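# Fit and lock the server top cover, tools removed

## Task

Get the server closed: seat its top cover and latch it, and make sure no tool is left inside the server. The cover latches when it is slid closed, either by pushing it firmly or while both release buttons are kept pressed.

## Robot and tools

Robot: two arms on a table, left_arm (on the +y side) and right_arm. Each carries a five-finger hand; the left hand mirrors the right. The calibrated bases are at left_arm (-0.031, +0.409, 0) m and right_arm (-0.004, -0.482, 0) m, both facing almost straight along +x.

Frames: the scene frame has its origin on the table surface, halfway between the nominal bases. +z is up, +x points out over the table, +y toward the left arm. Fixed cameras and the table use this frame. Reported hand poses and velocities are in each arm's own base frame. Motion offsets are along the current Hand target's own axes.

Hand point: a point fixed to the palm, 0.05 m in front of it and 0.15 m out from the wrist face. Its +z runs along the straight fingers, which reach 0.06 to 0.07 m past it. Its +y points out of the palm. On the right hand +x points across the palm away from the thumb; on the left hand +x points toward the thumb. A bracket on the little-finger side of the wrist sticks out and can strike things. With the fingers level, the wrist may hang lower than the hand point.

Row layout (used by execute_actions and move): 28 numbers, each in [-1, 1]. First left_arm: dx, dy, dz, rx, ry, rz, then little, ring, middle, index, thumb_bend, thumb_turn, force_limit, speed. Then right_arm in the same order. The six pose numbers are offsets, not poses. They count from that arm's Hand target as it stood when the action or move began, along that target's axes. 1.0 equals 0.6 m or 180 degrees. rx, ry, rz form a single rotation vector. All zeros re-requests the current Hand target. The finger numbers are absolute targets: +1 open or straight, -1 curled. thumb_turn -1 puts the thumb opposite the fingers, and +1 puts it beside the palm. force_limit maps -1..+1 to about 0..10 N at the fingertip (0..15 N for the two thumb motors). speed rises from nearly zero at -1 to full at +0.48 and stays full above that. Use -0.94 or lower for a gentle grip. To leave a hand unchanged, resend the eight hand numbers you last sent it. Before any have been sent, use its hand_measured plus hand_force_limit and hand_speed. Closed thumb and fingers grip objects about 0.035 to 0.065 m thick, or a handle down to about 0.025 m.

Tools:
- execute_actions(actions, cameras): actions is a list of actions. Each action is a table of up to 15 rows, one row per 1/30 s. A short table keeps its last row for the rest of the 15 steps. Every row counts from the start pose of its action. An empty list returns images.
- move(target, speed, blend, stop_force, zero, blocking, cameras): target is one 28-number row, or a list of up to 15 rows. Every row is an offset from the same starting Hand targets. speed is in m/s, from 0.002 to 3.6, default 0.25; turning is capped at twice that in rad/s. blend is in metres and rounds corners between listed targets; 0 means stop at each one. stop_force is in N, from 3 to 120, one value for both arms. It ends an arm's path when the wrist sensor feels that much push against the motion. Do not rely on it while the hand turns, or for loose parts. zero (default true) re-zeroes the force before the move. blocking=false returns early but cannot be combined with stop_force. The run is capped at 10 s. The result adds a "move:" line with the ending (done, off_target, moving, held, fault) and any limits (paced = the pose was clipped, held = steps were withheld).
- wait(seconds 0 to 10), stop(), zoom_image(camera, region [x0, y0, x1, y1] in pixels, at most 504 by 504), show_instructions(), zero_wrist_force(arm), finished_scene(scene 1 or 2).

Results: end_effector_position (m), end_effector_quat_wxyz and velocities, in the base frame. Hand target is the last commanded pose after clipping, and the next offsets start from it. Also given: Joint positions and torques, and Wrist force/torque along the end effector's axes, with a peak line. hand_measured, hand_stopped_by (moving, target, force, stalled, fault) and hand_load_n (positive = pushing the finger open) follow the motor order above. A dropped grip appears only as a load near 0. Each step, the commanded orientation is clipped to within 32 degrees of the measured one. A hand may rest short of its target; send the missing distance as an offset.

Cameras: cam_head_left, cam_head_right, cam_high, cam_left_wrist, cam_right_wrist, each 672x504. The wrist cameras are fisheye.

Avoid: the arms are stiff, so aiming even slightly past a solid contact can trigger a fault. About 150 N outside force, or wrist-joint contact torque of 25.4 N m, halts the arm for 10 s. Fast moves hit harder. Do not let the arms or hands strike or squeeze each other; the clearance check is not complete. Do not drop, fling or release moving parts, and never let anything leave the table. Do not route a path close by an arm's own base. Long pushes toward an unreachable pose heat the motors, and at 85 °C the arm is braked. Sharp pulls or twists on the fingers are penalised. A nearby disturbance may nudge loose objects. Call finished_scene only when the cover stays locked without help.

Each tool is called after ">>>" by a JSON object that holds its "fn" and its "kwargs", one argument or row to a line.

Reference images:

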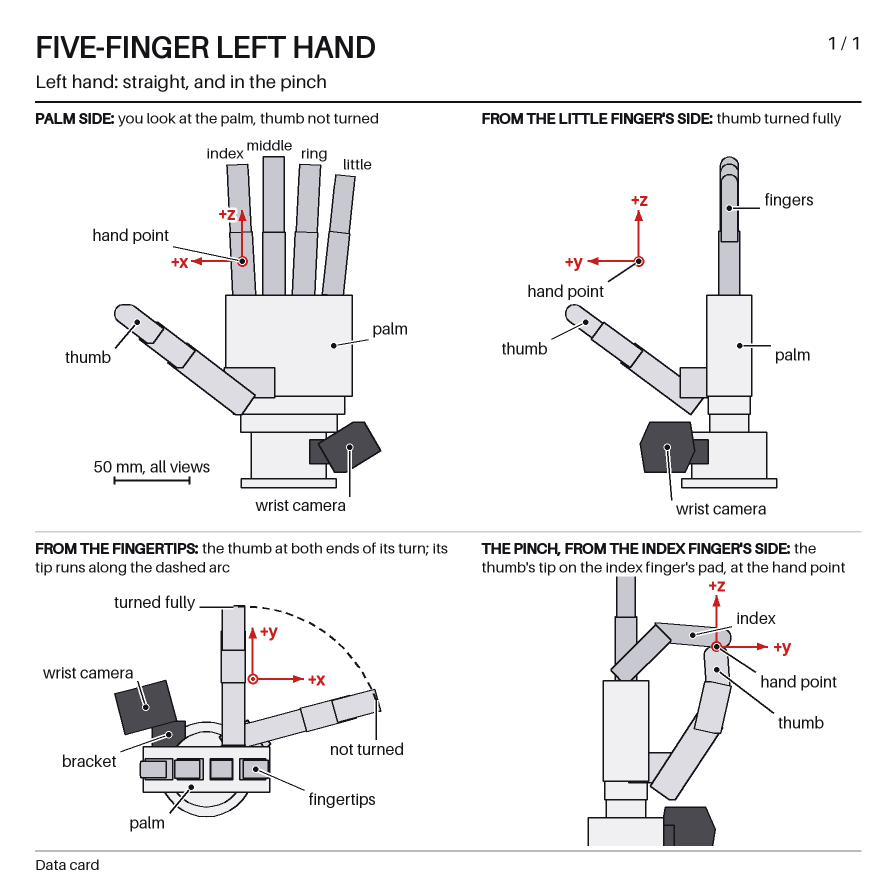

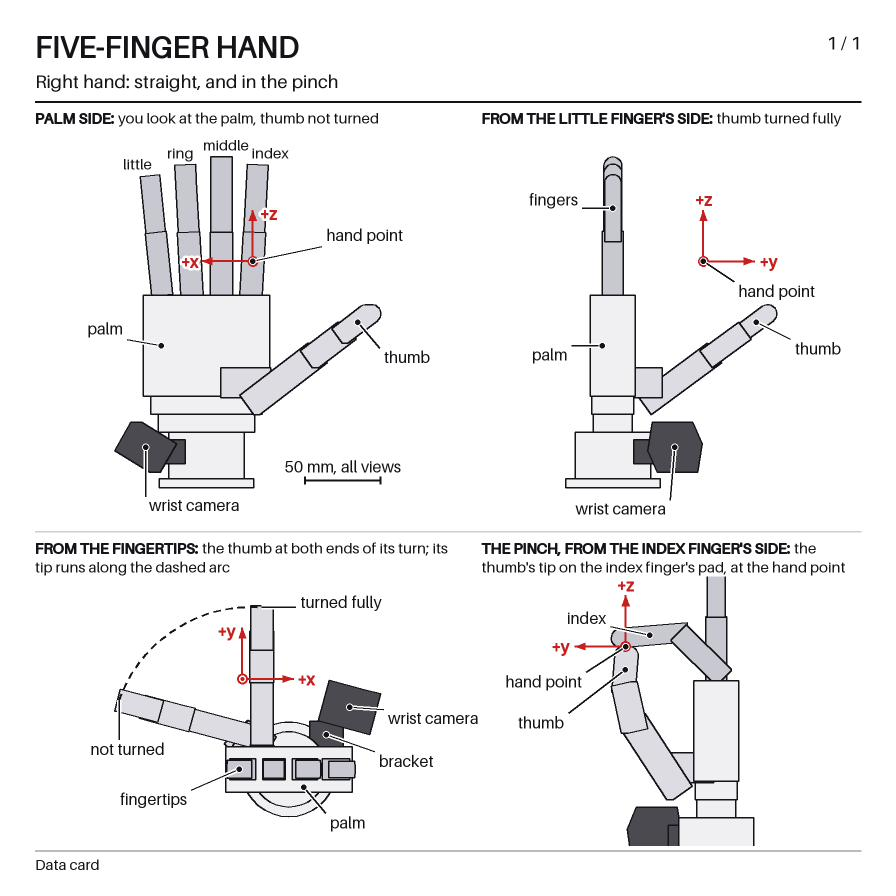

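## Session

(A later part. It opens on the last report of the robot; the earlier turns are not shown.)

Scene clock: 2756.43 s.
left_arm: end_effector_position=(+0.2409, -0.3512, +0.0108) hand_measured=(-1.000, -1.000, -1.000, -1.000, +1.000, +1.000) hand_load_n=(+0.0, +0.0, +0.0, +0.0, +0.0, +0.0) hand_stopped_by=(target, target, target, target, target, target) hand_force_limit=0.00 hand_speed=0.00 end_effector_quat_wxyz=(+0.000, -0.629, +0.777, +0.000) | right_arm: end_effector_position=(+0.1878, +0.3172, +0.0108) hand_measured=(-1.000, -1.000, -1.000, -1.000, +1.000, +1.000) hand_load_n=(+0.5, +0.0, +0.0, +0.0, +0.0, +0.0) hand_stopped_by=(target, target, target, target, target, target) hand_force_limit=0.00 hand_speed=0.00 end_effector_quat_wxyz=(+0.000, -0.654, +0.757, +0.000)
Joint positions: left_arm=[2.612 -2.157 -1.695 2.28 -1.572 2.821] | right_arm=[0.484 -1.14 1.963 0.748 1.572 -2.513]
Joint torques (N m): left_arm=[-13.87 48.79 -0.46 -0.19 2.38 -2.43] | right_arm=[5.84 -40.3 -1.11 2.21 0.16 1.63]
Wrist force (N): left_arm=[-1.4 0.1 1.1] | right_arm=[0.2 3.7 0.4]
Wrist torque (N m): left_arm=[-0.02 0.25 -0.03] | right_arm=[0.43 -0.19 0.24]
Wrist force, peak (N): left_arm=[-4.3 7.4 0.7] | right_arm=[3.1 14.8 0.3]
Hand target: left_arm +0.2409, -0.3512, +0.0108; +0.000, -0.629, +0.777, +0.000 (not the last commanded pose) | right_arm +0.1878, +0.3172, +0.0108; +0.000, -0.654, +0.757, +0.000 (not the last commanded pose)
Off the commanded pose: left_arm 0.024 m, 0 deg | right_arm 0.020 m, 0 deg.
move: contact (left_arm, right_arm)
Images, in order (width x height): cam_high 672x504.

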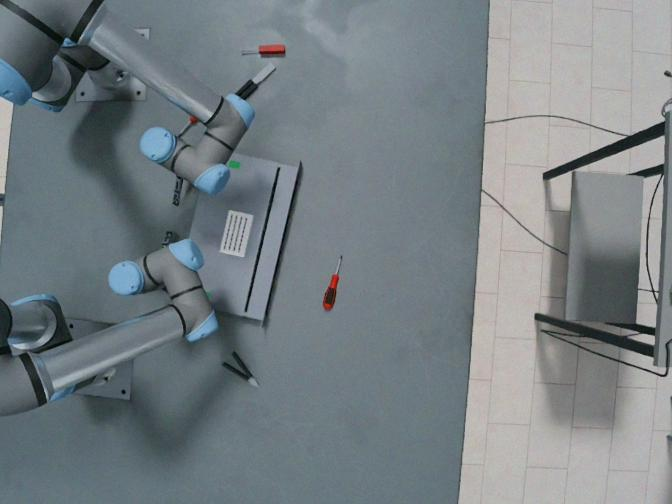

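>>> {"fn": "move", "kwargs": {
  "target": [0,-0.02,0,0,0,0,-1,-1,-1,-1,1,1,0,0,0,-0.02,0,0,0,0,-1,-1,-1,-1,1,1,0,0],
  "speed": 0.006,
  "stop_force": 25,
  "cameras": ["cam_high"]
}}

>>> {"fn": "zoom_image", "kwargs": {
  "camera": "cam_high",
  "region": [220, 150, 310, 240]
}}

>>> {"fn": "zoom_image", "kwargs": {
  "camera": "cam_high",
  "region": [200, 240, 290, 330]
}}

Scene clock: 2772.03 s.
left_arm: end_effector_position=(+0.2461, -0.3522, +0.0108) hand_measured=(-1.000, -1.000, -1.000, -1.000, +1.000, +1.000) hand_load_n=(+0.0, +0.0, +0.0, +0.0, +0.0, +0.0) hand_stopped_by=(target, target, target, target, target, target) hand_force_limit=0.00 hand_speed=0.00 end_effector_quat_wxyz=(+0.000, -0.629, +0.777, +0.000) | right_arm: end_effector_position=(+0.1907, +0.3167, +0.0108) hand_measured=(-1.000, -1.000, -1.000, -1.000, +1.000, +1.000) hand_load_n=(+0.0, +0.0, +0.0, +0.0, +0.0, +0.0) hand_stopped_by=(target, target, target, target, target, target) hand_force_limit=0.00 hand_speed=0.00 end_effector_quat_wxyz=(+0.000, -0.654, +0.757, +0.000)
Joint positions: left_arm=[2.616 -2.165 -1.68 2.274 -1.572 2.825] | right_arm=[0.479 -1.137 1.958 0.75 1.572 -2.518]
Joint torques (N m): left_arm=[-9.32 51.09 9.34 3.22 2.22 -2.03] | right_arm=[5.73 -40.05 0.47 3.81 0.32 1.52]
Wrist force (N): left_arm=[-7.0 25.8 -0.4] | right_arm=[1.1 0.4 -0.1]
Wrist torque (N m): left_arm=[1.42 0.42 -1.56] | right_arm=[0.31 -0.23 0.29]
Wrist force, peak (N): left_arm=[-9.3 31.7 -1.7] | right_arm=[9.4 28.6 0.3]
Hand target: left_arm +0.2460, -0.3522, +0.0108; +0.000, -0.629, +0.777, +0.000 (not the last commanded pose) | right_arm +0.1907, +0.3167, +0.0108; +0.000, -0.654, +0.757, +0.000 (not the last commanded pose)
Off the commanded pose: left_arm 0.007 m, 0 deg | right_arm 0.009 m, 0 deg.
move: contact (left_arm, right_arm)
Images, in order (width x height): cam_high 672x504.

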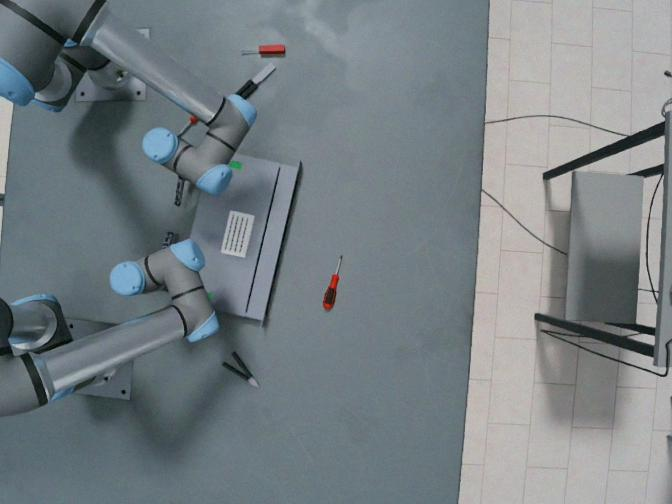

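Scaled by 5.600.

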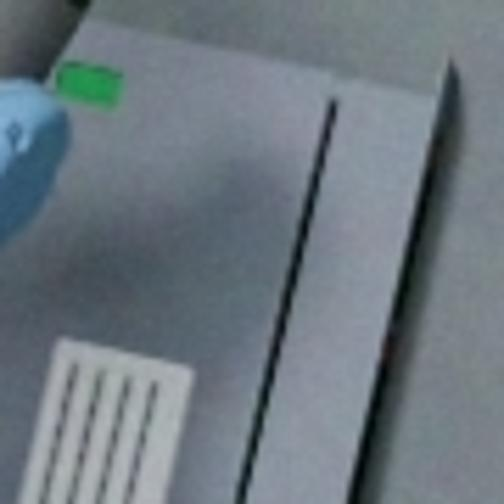

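Scaled by 5.600.

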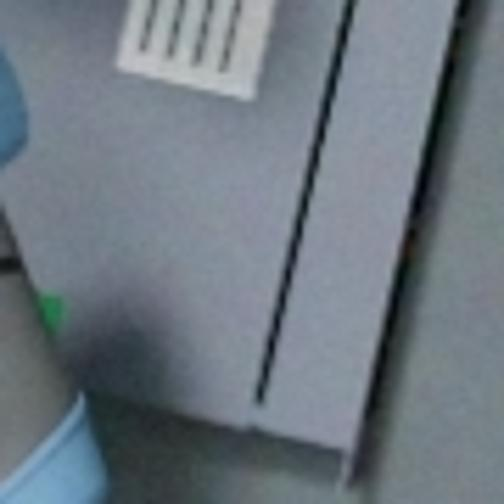

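>>> {"fn": "move", "kwargs": {
  "target": [0,-0.012,0,0,0,0,-1,-1,-1,-1,1,1,0,0,0,-0.012,0,0,0,0,-1,-1,-1,-1,1,1,0,0],
  "speed": 0.006,
  "stop_force": 40,
  "cameras": ["cam_high"]
}}

>>> {"fn": "zoom_image", "kwargs": {
  "camera": "cam_high",
  "region": [220, 150, 310, 240]
}}

>>> {"fn": "zoom_image", "kwargs": {
  "camera": "cam_high",
  "region": [200, 240, 290, 330]
}}

Scene clock: 2791.70 s.
left_arm: end_effector_position=(+0.2531, -0.3537, +0.0108) hand_measured=(-1.000, -1.000, -1.000, -1.000, +1.000, +1.000) hand_load_n=(+0.0, +0.0, +0.0, +0.0, +0.0, +0.0) hand_stopped_by=(target, target, target, target, target, target) hand_force_limit=0.00 hand_speed=0.00 end_effector_quat_wxyz=(+0.000, -0.629, +0.777, +0.000) | right_arm: end_effector_position=(+0.1978, +0.3157, +0.0108) hand_measured=(-1.000, -1.000, -1.000, -1.000, +1.000, +1.000) hand_load_n=(+0.0, +0.0, +0.0, +0.0, -0.5, +0.0) hand_stopped_by=(target, target, target, target, target, target) hand_force_limit=0.00 hand_speed=0.00 end_effector_quat_wxyz=(+0.000, -0.654, +0.756, +0.000)
Joint positions: left_arm=[2.621 -2.176 -1.66 2.265 -1.572 2.83] | right_arm=[0.467 -1.13 1.946 0.755 1.572 -2.53]
Joint torques (N m): left_arm=[18.9 29.44 38.49 3.34 -3.75 2.44] | right_arm=[-11.77 -22.87 -28.18 0.5 1.49 -2.01]
Wrist force (N): left_arm=[-6.4 36.0 -0.4] | right_arm=[0.3 23.1 3.4]
Wrist torque (N m): left_arm=[1.69 0.27 -2.02] | right_arm=[1.12 -0.45 1.65]
Wrist force, peak (N): left_arm=[-5.2 48.5 -2.2] | right_arm=[0.3 23.1 3.4]
Hand target: left_arm +0.2531, -0.3537, +0.0108; +0.000, -0.629, +0.777, +0.000 | right_arm +0.1978, +0.3157, +0.0108; +0.000, -0.654, +0.757, +0.000
Off the commanded pose: left_arm 0.000 m, 0 deg | right_arm 0.000 m, 0 deg.
move: done
Images, in order (width x height): cam_high 672x504.

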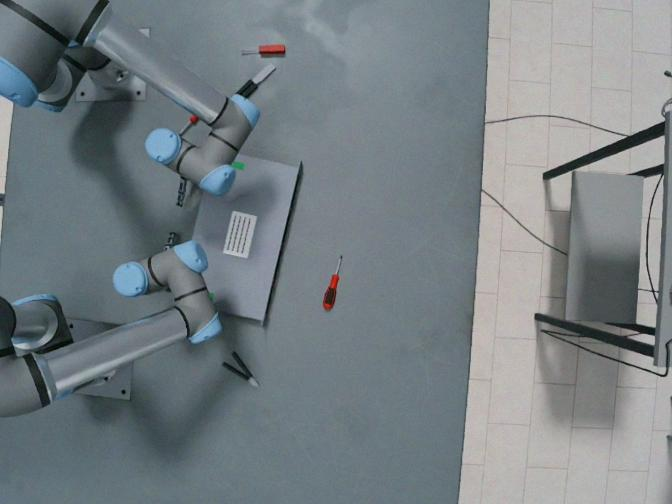

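Scaled by 5.600.

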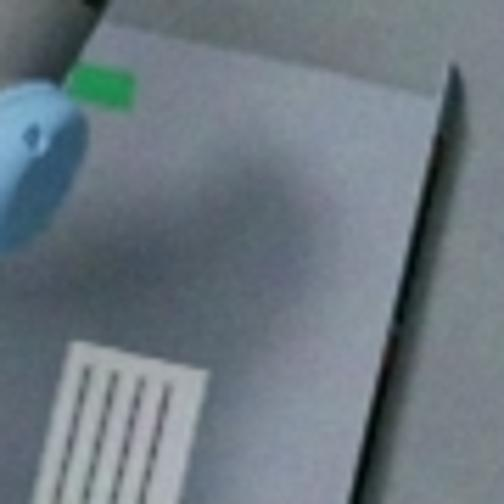

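Scaled by 5.600.

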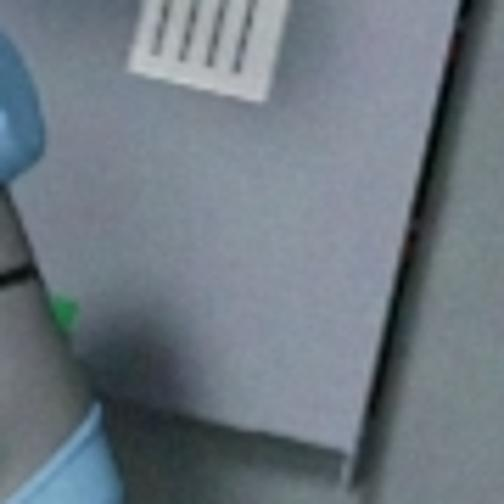

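>>> {"fn": "move", "kwargs": {
  "target": [0,-0.003,0,0,0,0,-1,-1,-1,-1,1,1,0,0,0,-0.0045,0,0,0,0,-1,-1,-1,-1,1,1,0,0],
  "speed": 0.006,
  "stop_force": 60,
  "cameras": ["cam_high"]
}}

>>> {"fn": "zoom_image", "kwargs": {
  "camera": "cam_high",
  "region": [220, 150, 310, 240]
}}

Scene clock: 2808.47 s.
left_arm: end_effector_position=(+0.2548, -0.3541, +0.0108) hand_measured=(-1.000, -1.000, -1.000, -1.000, +1.000, +1.000) hand_load_n=(+0.0, +0.0, +0.0, +0.0, +0.0, +0.0) hand_stopped_by=(target, target, target, target, target, target) hand_force_limit=0.00 hand_speed=0.00 end_effector_quat_wxyz=(+0.000, -0.629, +0.777, +0.000) | right_arm: end_effector_position=(+0.2005, +0.3153, +0.0108) hand_measured=(-1.000, -1.000, -1.000, -1.000, +1.000, +1.000) hand_load_n=(+0.0, +0.0, +0.0, +0.0, +0.0, +0.0) hand_stopped_by=(target, target, target, target, target, target) hand_force_limit=0.00 hand_speed=0.00 end_effector_quat_wxyz=(+0.000, -0.654, +0.756, +0.000)
Joint positions: left_arm=[2.622 -2.179 -1.655 2.263 -1.572 2.831] | right_arm=[0.462 -1.127 1.941 0.757 1.572 -2.534]
Joint torques (N m): left_arm=[18.2 27.02 31.23 -0.52 -2.78 2.37] | right_arm=[-13.72 -23.43 -34.17 -1.74 4.29 -2.63]
Wrist force (N): left_arm=[1.6 21.2 -1.7] | right_arm=[5.1 36.1 5.9]
Wrist torque (N m): left_arm=[1.27 -0.07 -1.04] | right_arm=[1.52 -0.73 2.67]
Wrist force, peak (N): left_arm=[-6.4 36.7 -0.5] | right_arm=[5.2 36.2 5.9]
Hand target: left_arm +0.2548, -0.3541, +0.0108; +0.000, -0.629, +0.777, +0.000 | right_arm +0.2005, +0.3153, +0.0108; +0.000, -0.654, +0.757, +0.000
Off the commanded pose: left_arm 0.000 m, 0 deg | right_arm 0.000 m, 0 deg.
move: done
Images, in order (width x height): cam_high 672x504.

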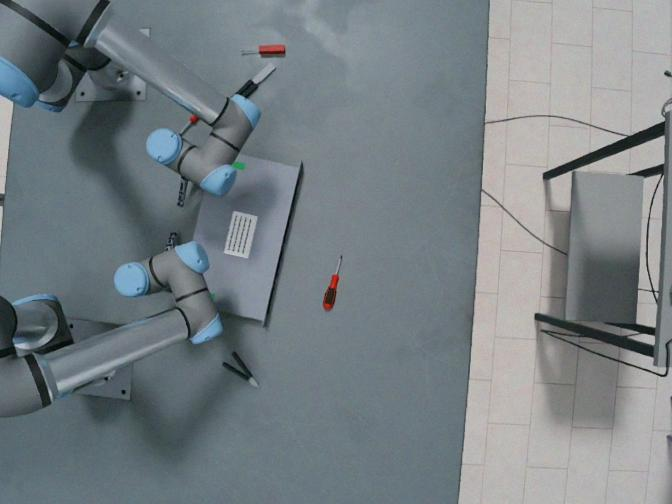

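Scaled by 5.600.

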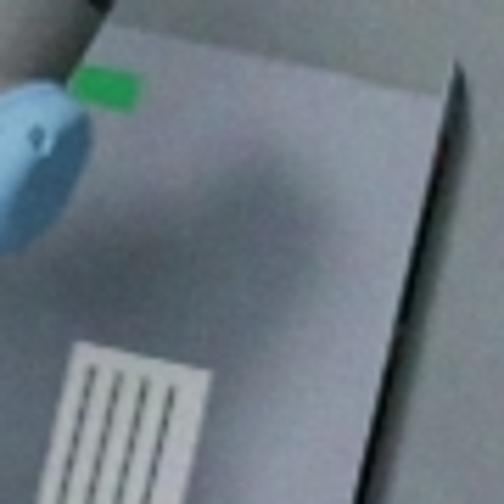

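>>> {"fn": "move", "kwargs": {
  "target": [
    [0,0.05,0,0,0,0,-1,-1,-1,-1,1,1,0,0,0,0.05,0,0,0,0,-1,-1,-1,-1,1,1,0,0],
    [0,0.08,-0.3,0,0,0,-1,-1,-1,-1,1,1,0,0,0,0.08,-0.3,0,0,0,-1,-1,-1,-1,1,1,0,0],
    [0.15,0.1,-0.35,0,0,0,-1,-1,-1,-1,1,1,0,0,-0.15,0.1,-0.35,0,0,0,-1,-1,-1,-1,1,1,0,0]
  ],
  "speed": [0.05,0.2,0.2],
  "blend": [0.01,0.02,0],
  "cameras": ["all"]
}}

>>> {"fn": "zoom_image", "kwargs": {
  "camera": "cam_high",
  "region": [160, 130, 330, 340]
}}

>>> {"fn": "zoom_image", "kwargs": {
  "camera": "cam_head_left",
  "region": [300, 340, 560, 504]
}}

Scene clock: 2842.63 s.
left_arm: end_effector_position=(+0.2005, -0.3632, +0.1952) hand_measured=(-1.000, -1.000, -1.000, -1.000, +1.000, +1.000) hand_load_n=(+0.0, +0.0, +0.0, +0.0, +0.0, +0.0) hand_stopped_by=(target, target, target, target, target, target) hand_force_limit=0.00 hand_speed=0.00 end_effector_quat_wxyz=(+0.000, -0.629, +0.777, -0.001) | right_arm: end_effector_position=(+0.1525, +0.3478, +0.1976) hand_measured=(-1.000, -1.000, -1.000, -1.000, +1.000, +1.000) hand_load_n=(+0.0, +0.0, +0.0, +0.0, -0.5, +0.0) hand_stopped_by=(target, target, target, target, target, target) hand_force_limit=0.00 hand_speed=0.00 end_effector_quat_wxyz=(+0.001, -0.654, +0.756, +0.001)
Joint positions: left_arm=[2.538 -1.908 -1.54 1.878 -1.57 2.747] | right_arm=[0.61 -1.388 1.733 1.225 1.568 -2.387]
Joint torques (N m): left_arm=[12.45 42.76 3.31 -0.24 -2.71 1.96] | right_arm=[-6.06 -34.96 -4.17 0.82 1.94 -1.43]
Wrist force (N): left_arm=[-0.9 0.1 1.4] | right_arm=[0.7 0.0 0.7]
Wrist torque (N m): left_arm=[-0.04 0.21 0.01] | right_arm=[0.18 -0.18 0.25]
Wrist force, peak (N): left_arm=[2.1 21.5 -1.9] | right_arm=[5.3 36.4 6.1]
Hand target: left_arm +0.2005, -0.3632, +0.1952; +0.000, -0.629, +0.777, -0.001 (not the last commanded pose) | right_arm +0.1525, +0.3477, +0.1976; +0.001, -0.654, +0.756, +0.001 (not the last commanded pose)
Off the commanded pose: left_arm 0.075 m, 0 deg | right_arm 0.069 m, 0 deg.
move: held (left_arm, right_arm; a check stopped the path); path passed 2 of 3 targets; limits=held
pose unreachable (left arm): on one or more control steps of this call, first in action 0 (counted from 0), this arm could not follow its commanded pose, so it was not sent that pose on those steps. It may still have moved: this result reports where it is.
cause: moving toward the commanded pose would bring a part of the arm too close to another arm (a part of this arm just beyond joint 4 (wrist 1) and a part of the right arm just beyond its joint 4 (wrist 1), along the way the arms are being sent, or toward where that arm still pushes).
pose unreachable (right arm): on one or more control steps of this call, first in action 0 (counted from 0), this arm could not follow its commanded pose, so it was not sent that pose on those steps. It may still have moved: this result reports where it is.
cause: moving toward the commanded pose would bring a part of the arm too close to another arm (a part of this arm just beyond joint 4 (wrist 1) and a part of the left arm just beyond its joint 4 (wrist 1), at the place that arm was heading or pushing toward when its own hold began).
camera_calibration:
cam_left_wrist: T_world_to_cam=[[0.880747, -0.473574, 0.00359119, -0.347855], [-0.403783, -0.746943, 0.528238, -0.291709], [-0.247477, -0.466694, -0.849089, 0.16562], [0, 0, 0, 1]] pos_world=[0.229572, -0.305332, 0.295967]
cam_right_wrist: T_world_to_cam=[[-0.992438, -0.11296, -0.0480246, 0.205897], [-0.121325, 0.843439, 0.523346, -0.379408], [-0.0186112, 0.525215, -0.850766, 0.105717], [0, 0, 0, 1]] pos_world=[0.160276, 0.287742, 0.298391]

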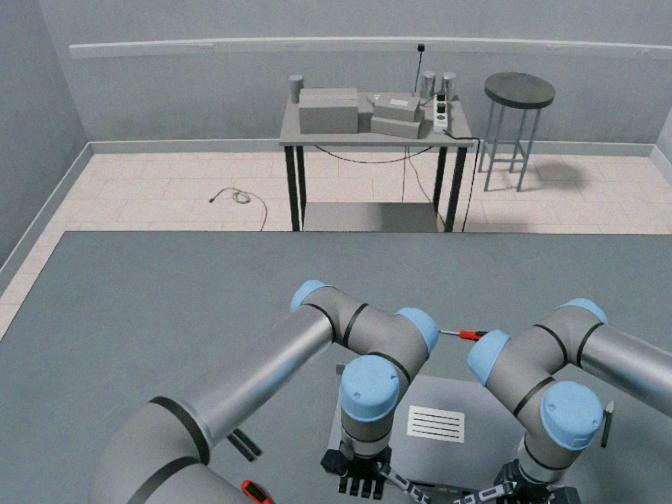

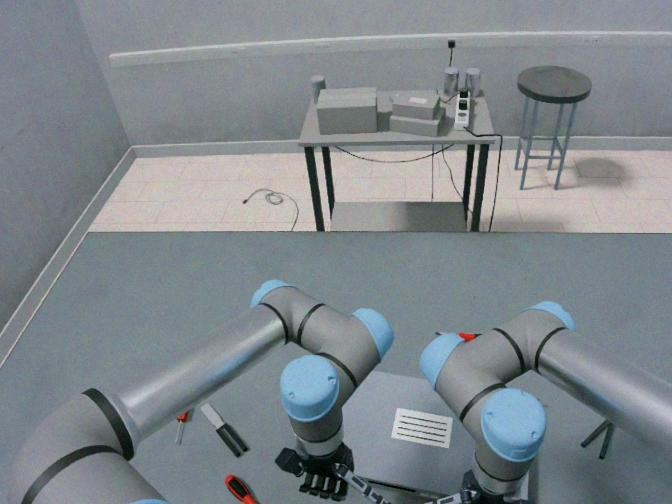

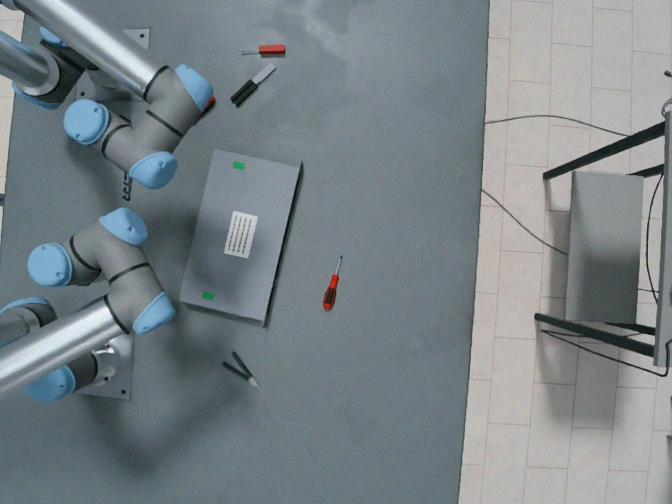

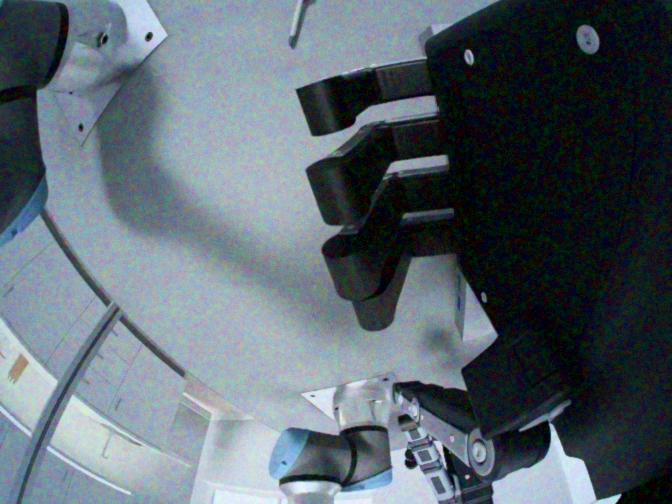

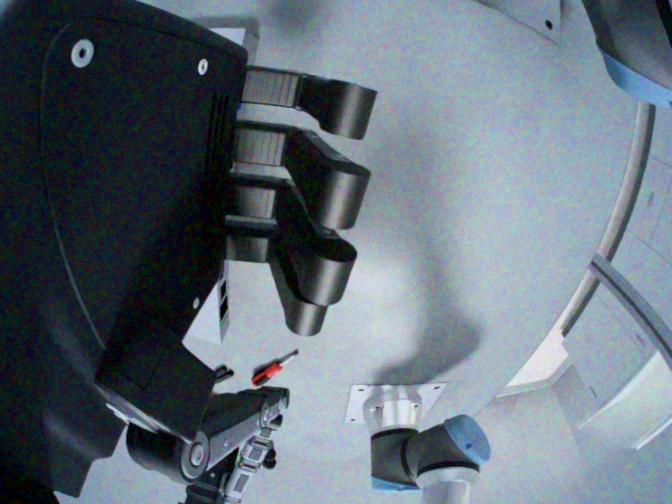

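Scaled by 2.400.

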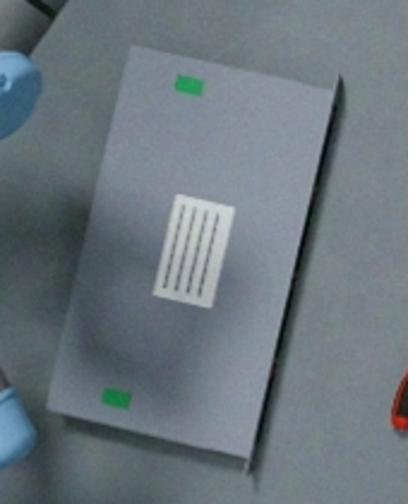

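Scaled by 1.938.

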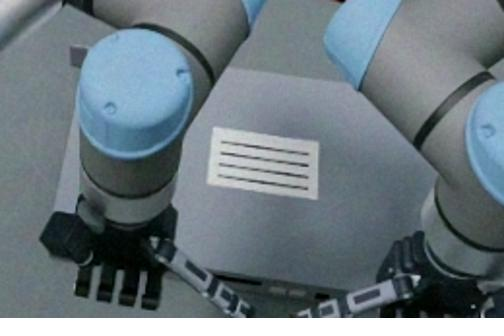

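>>> {"fn": "finished_scene", "kwargs": {
  "scene": 1
}}

The scene is finished: the task was done.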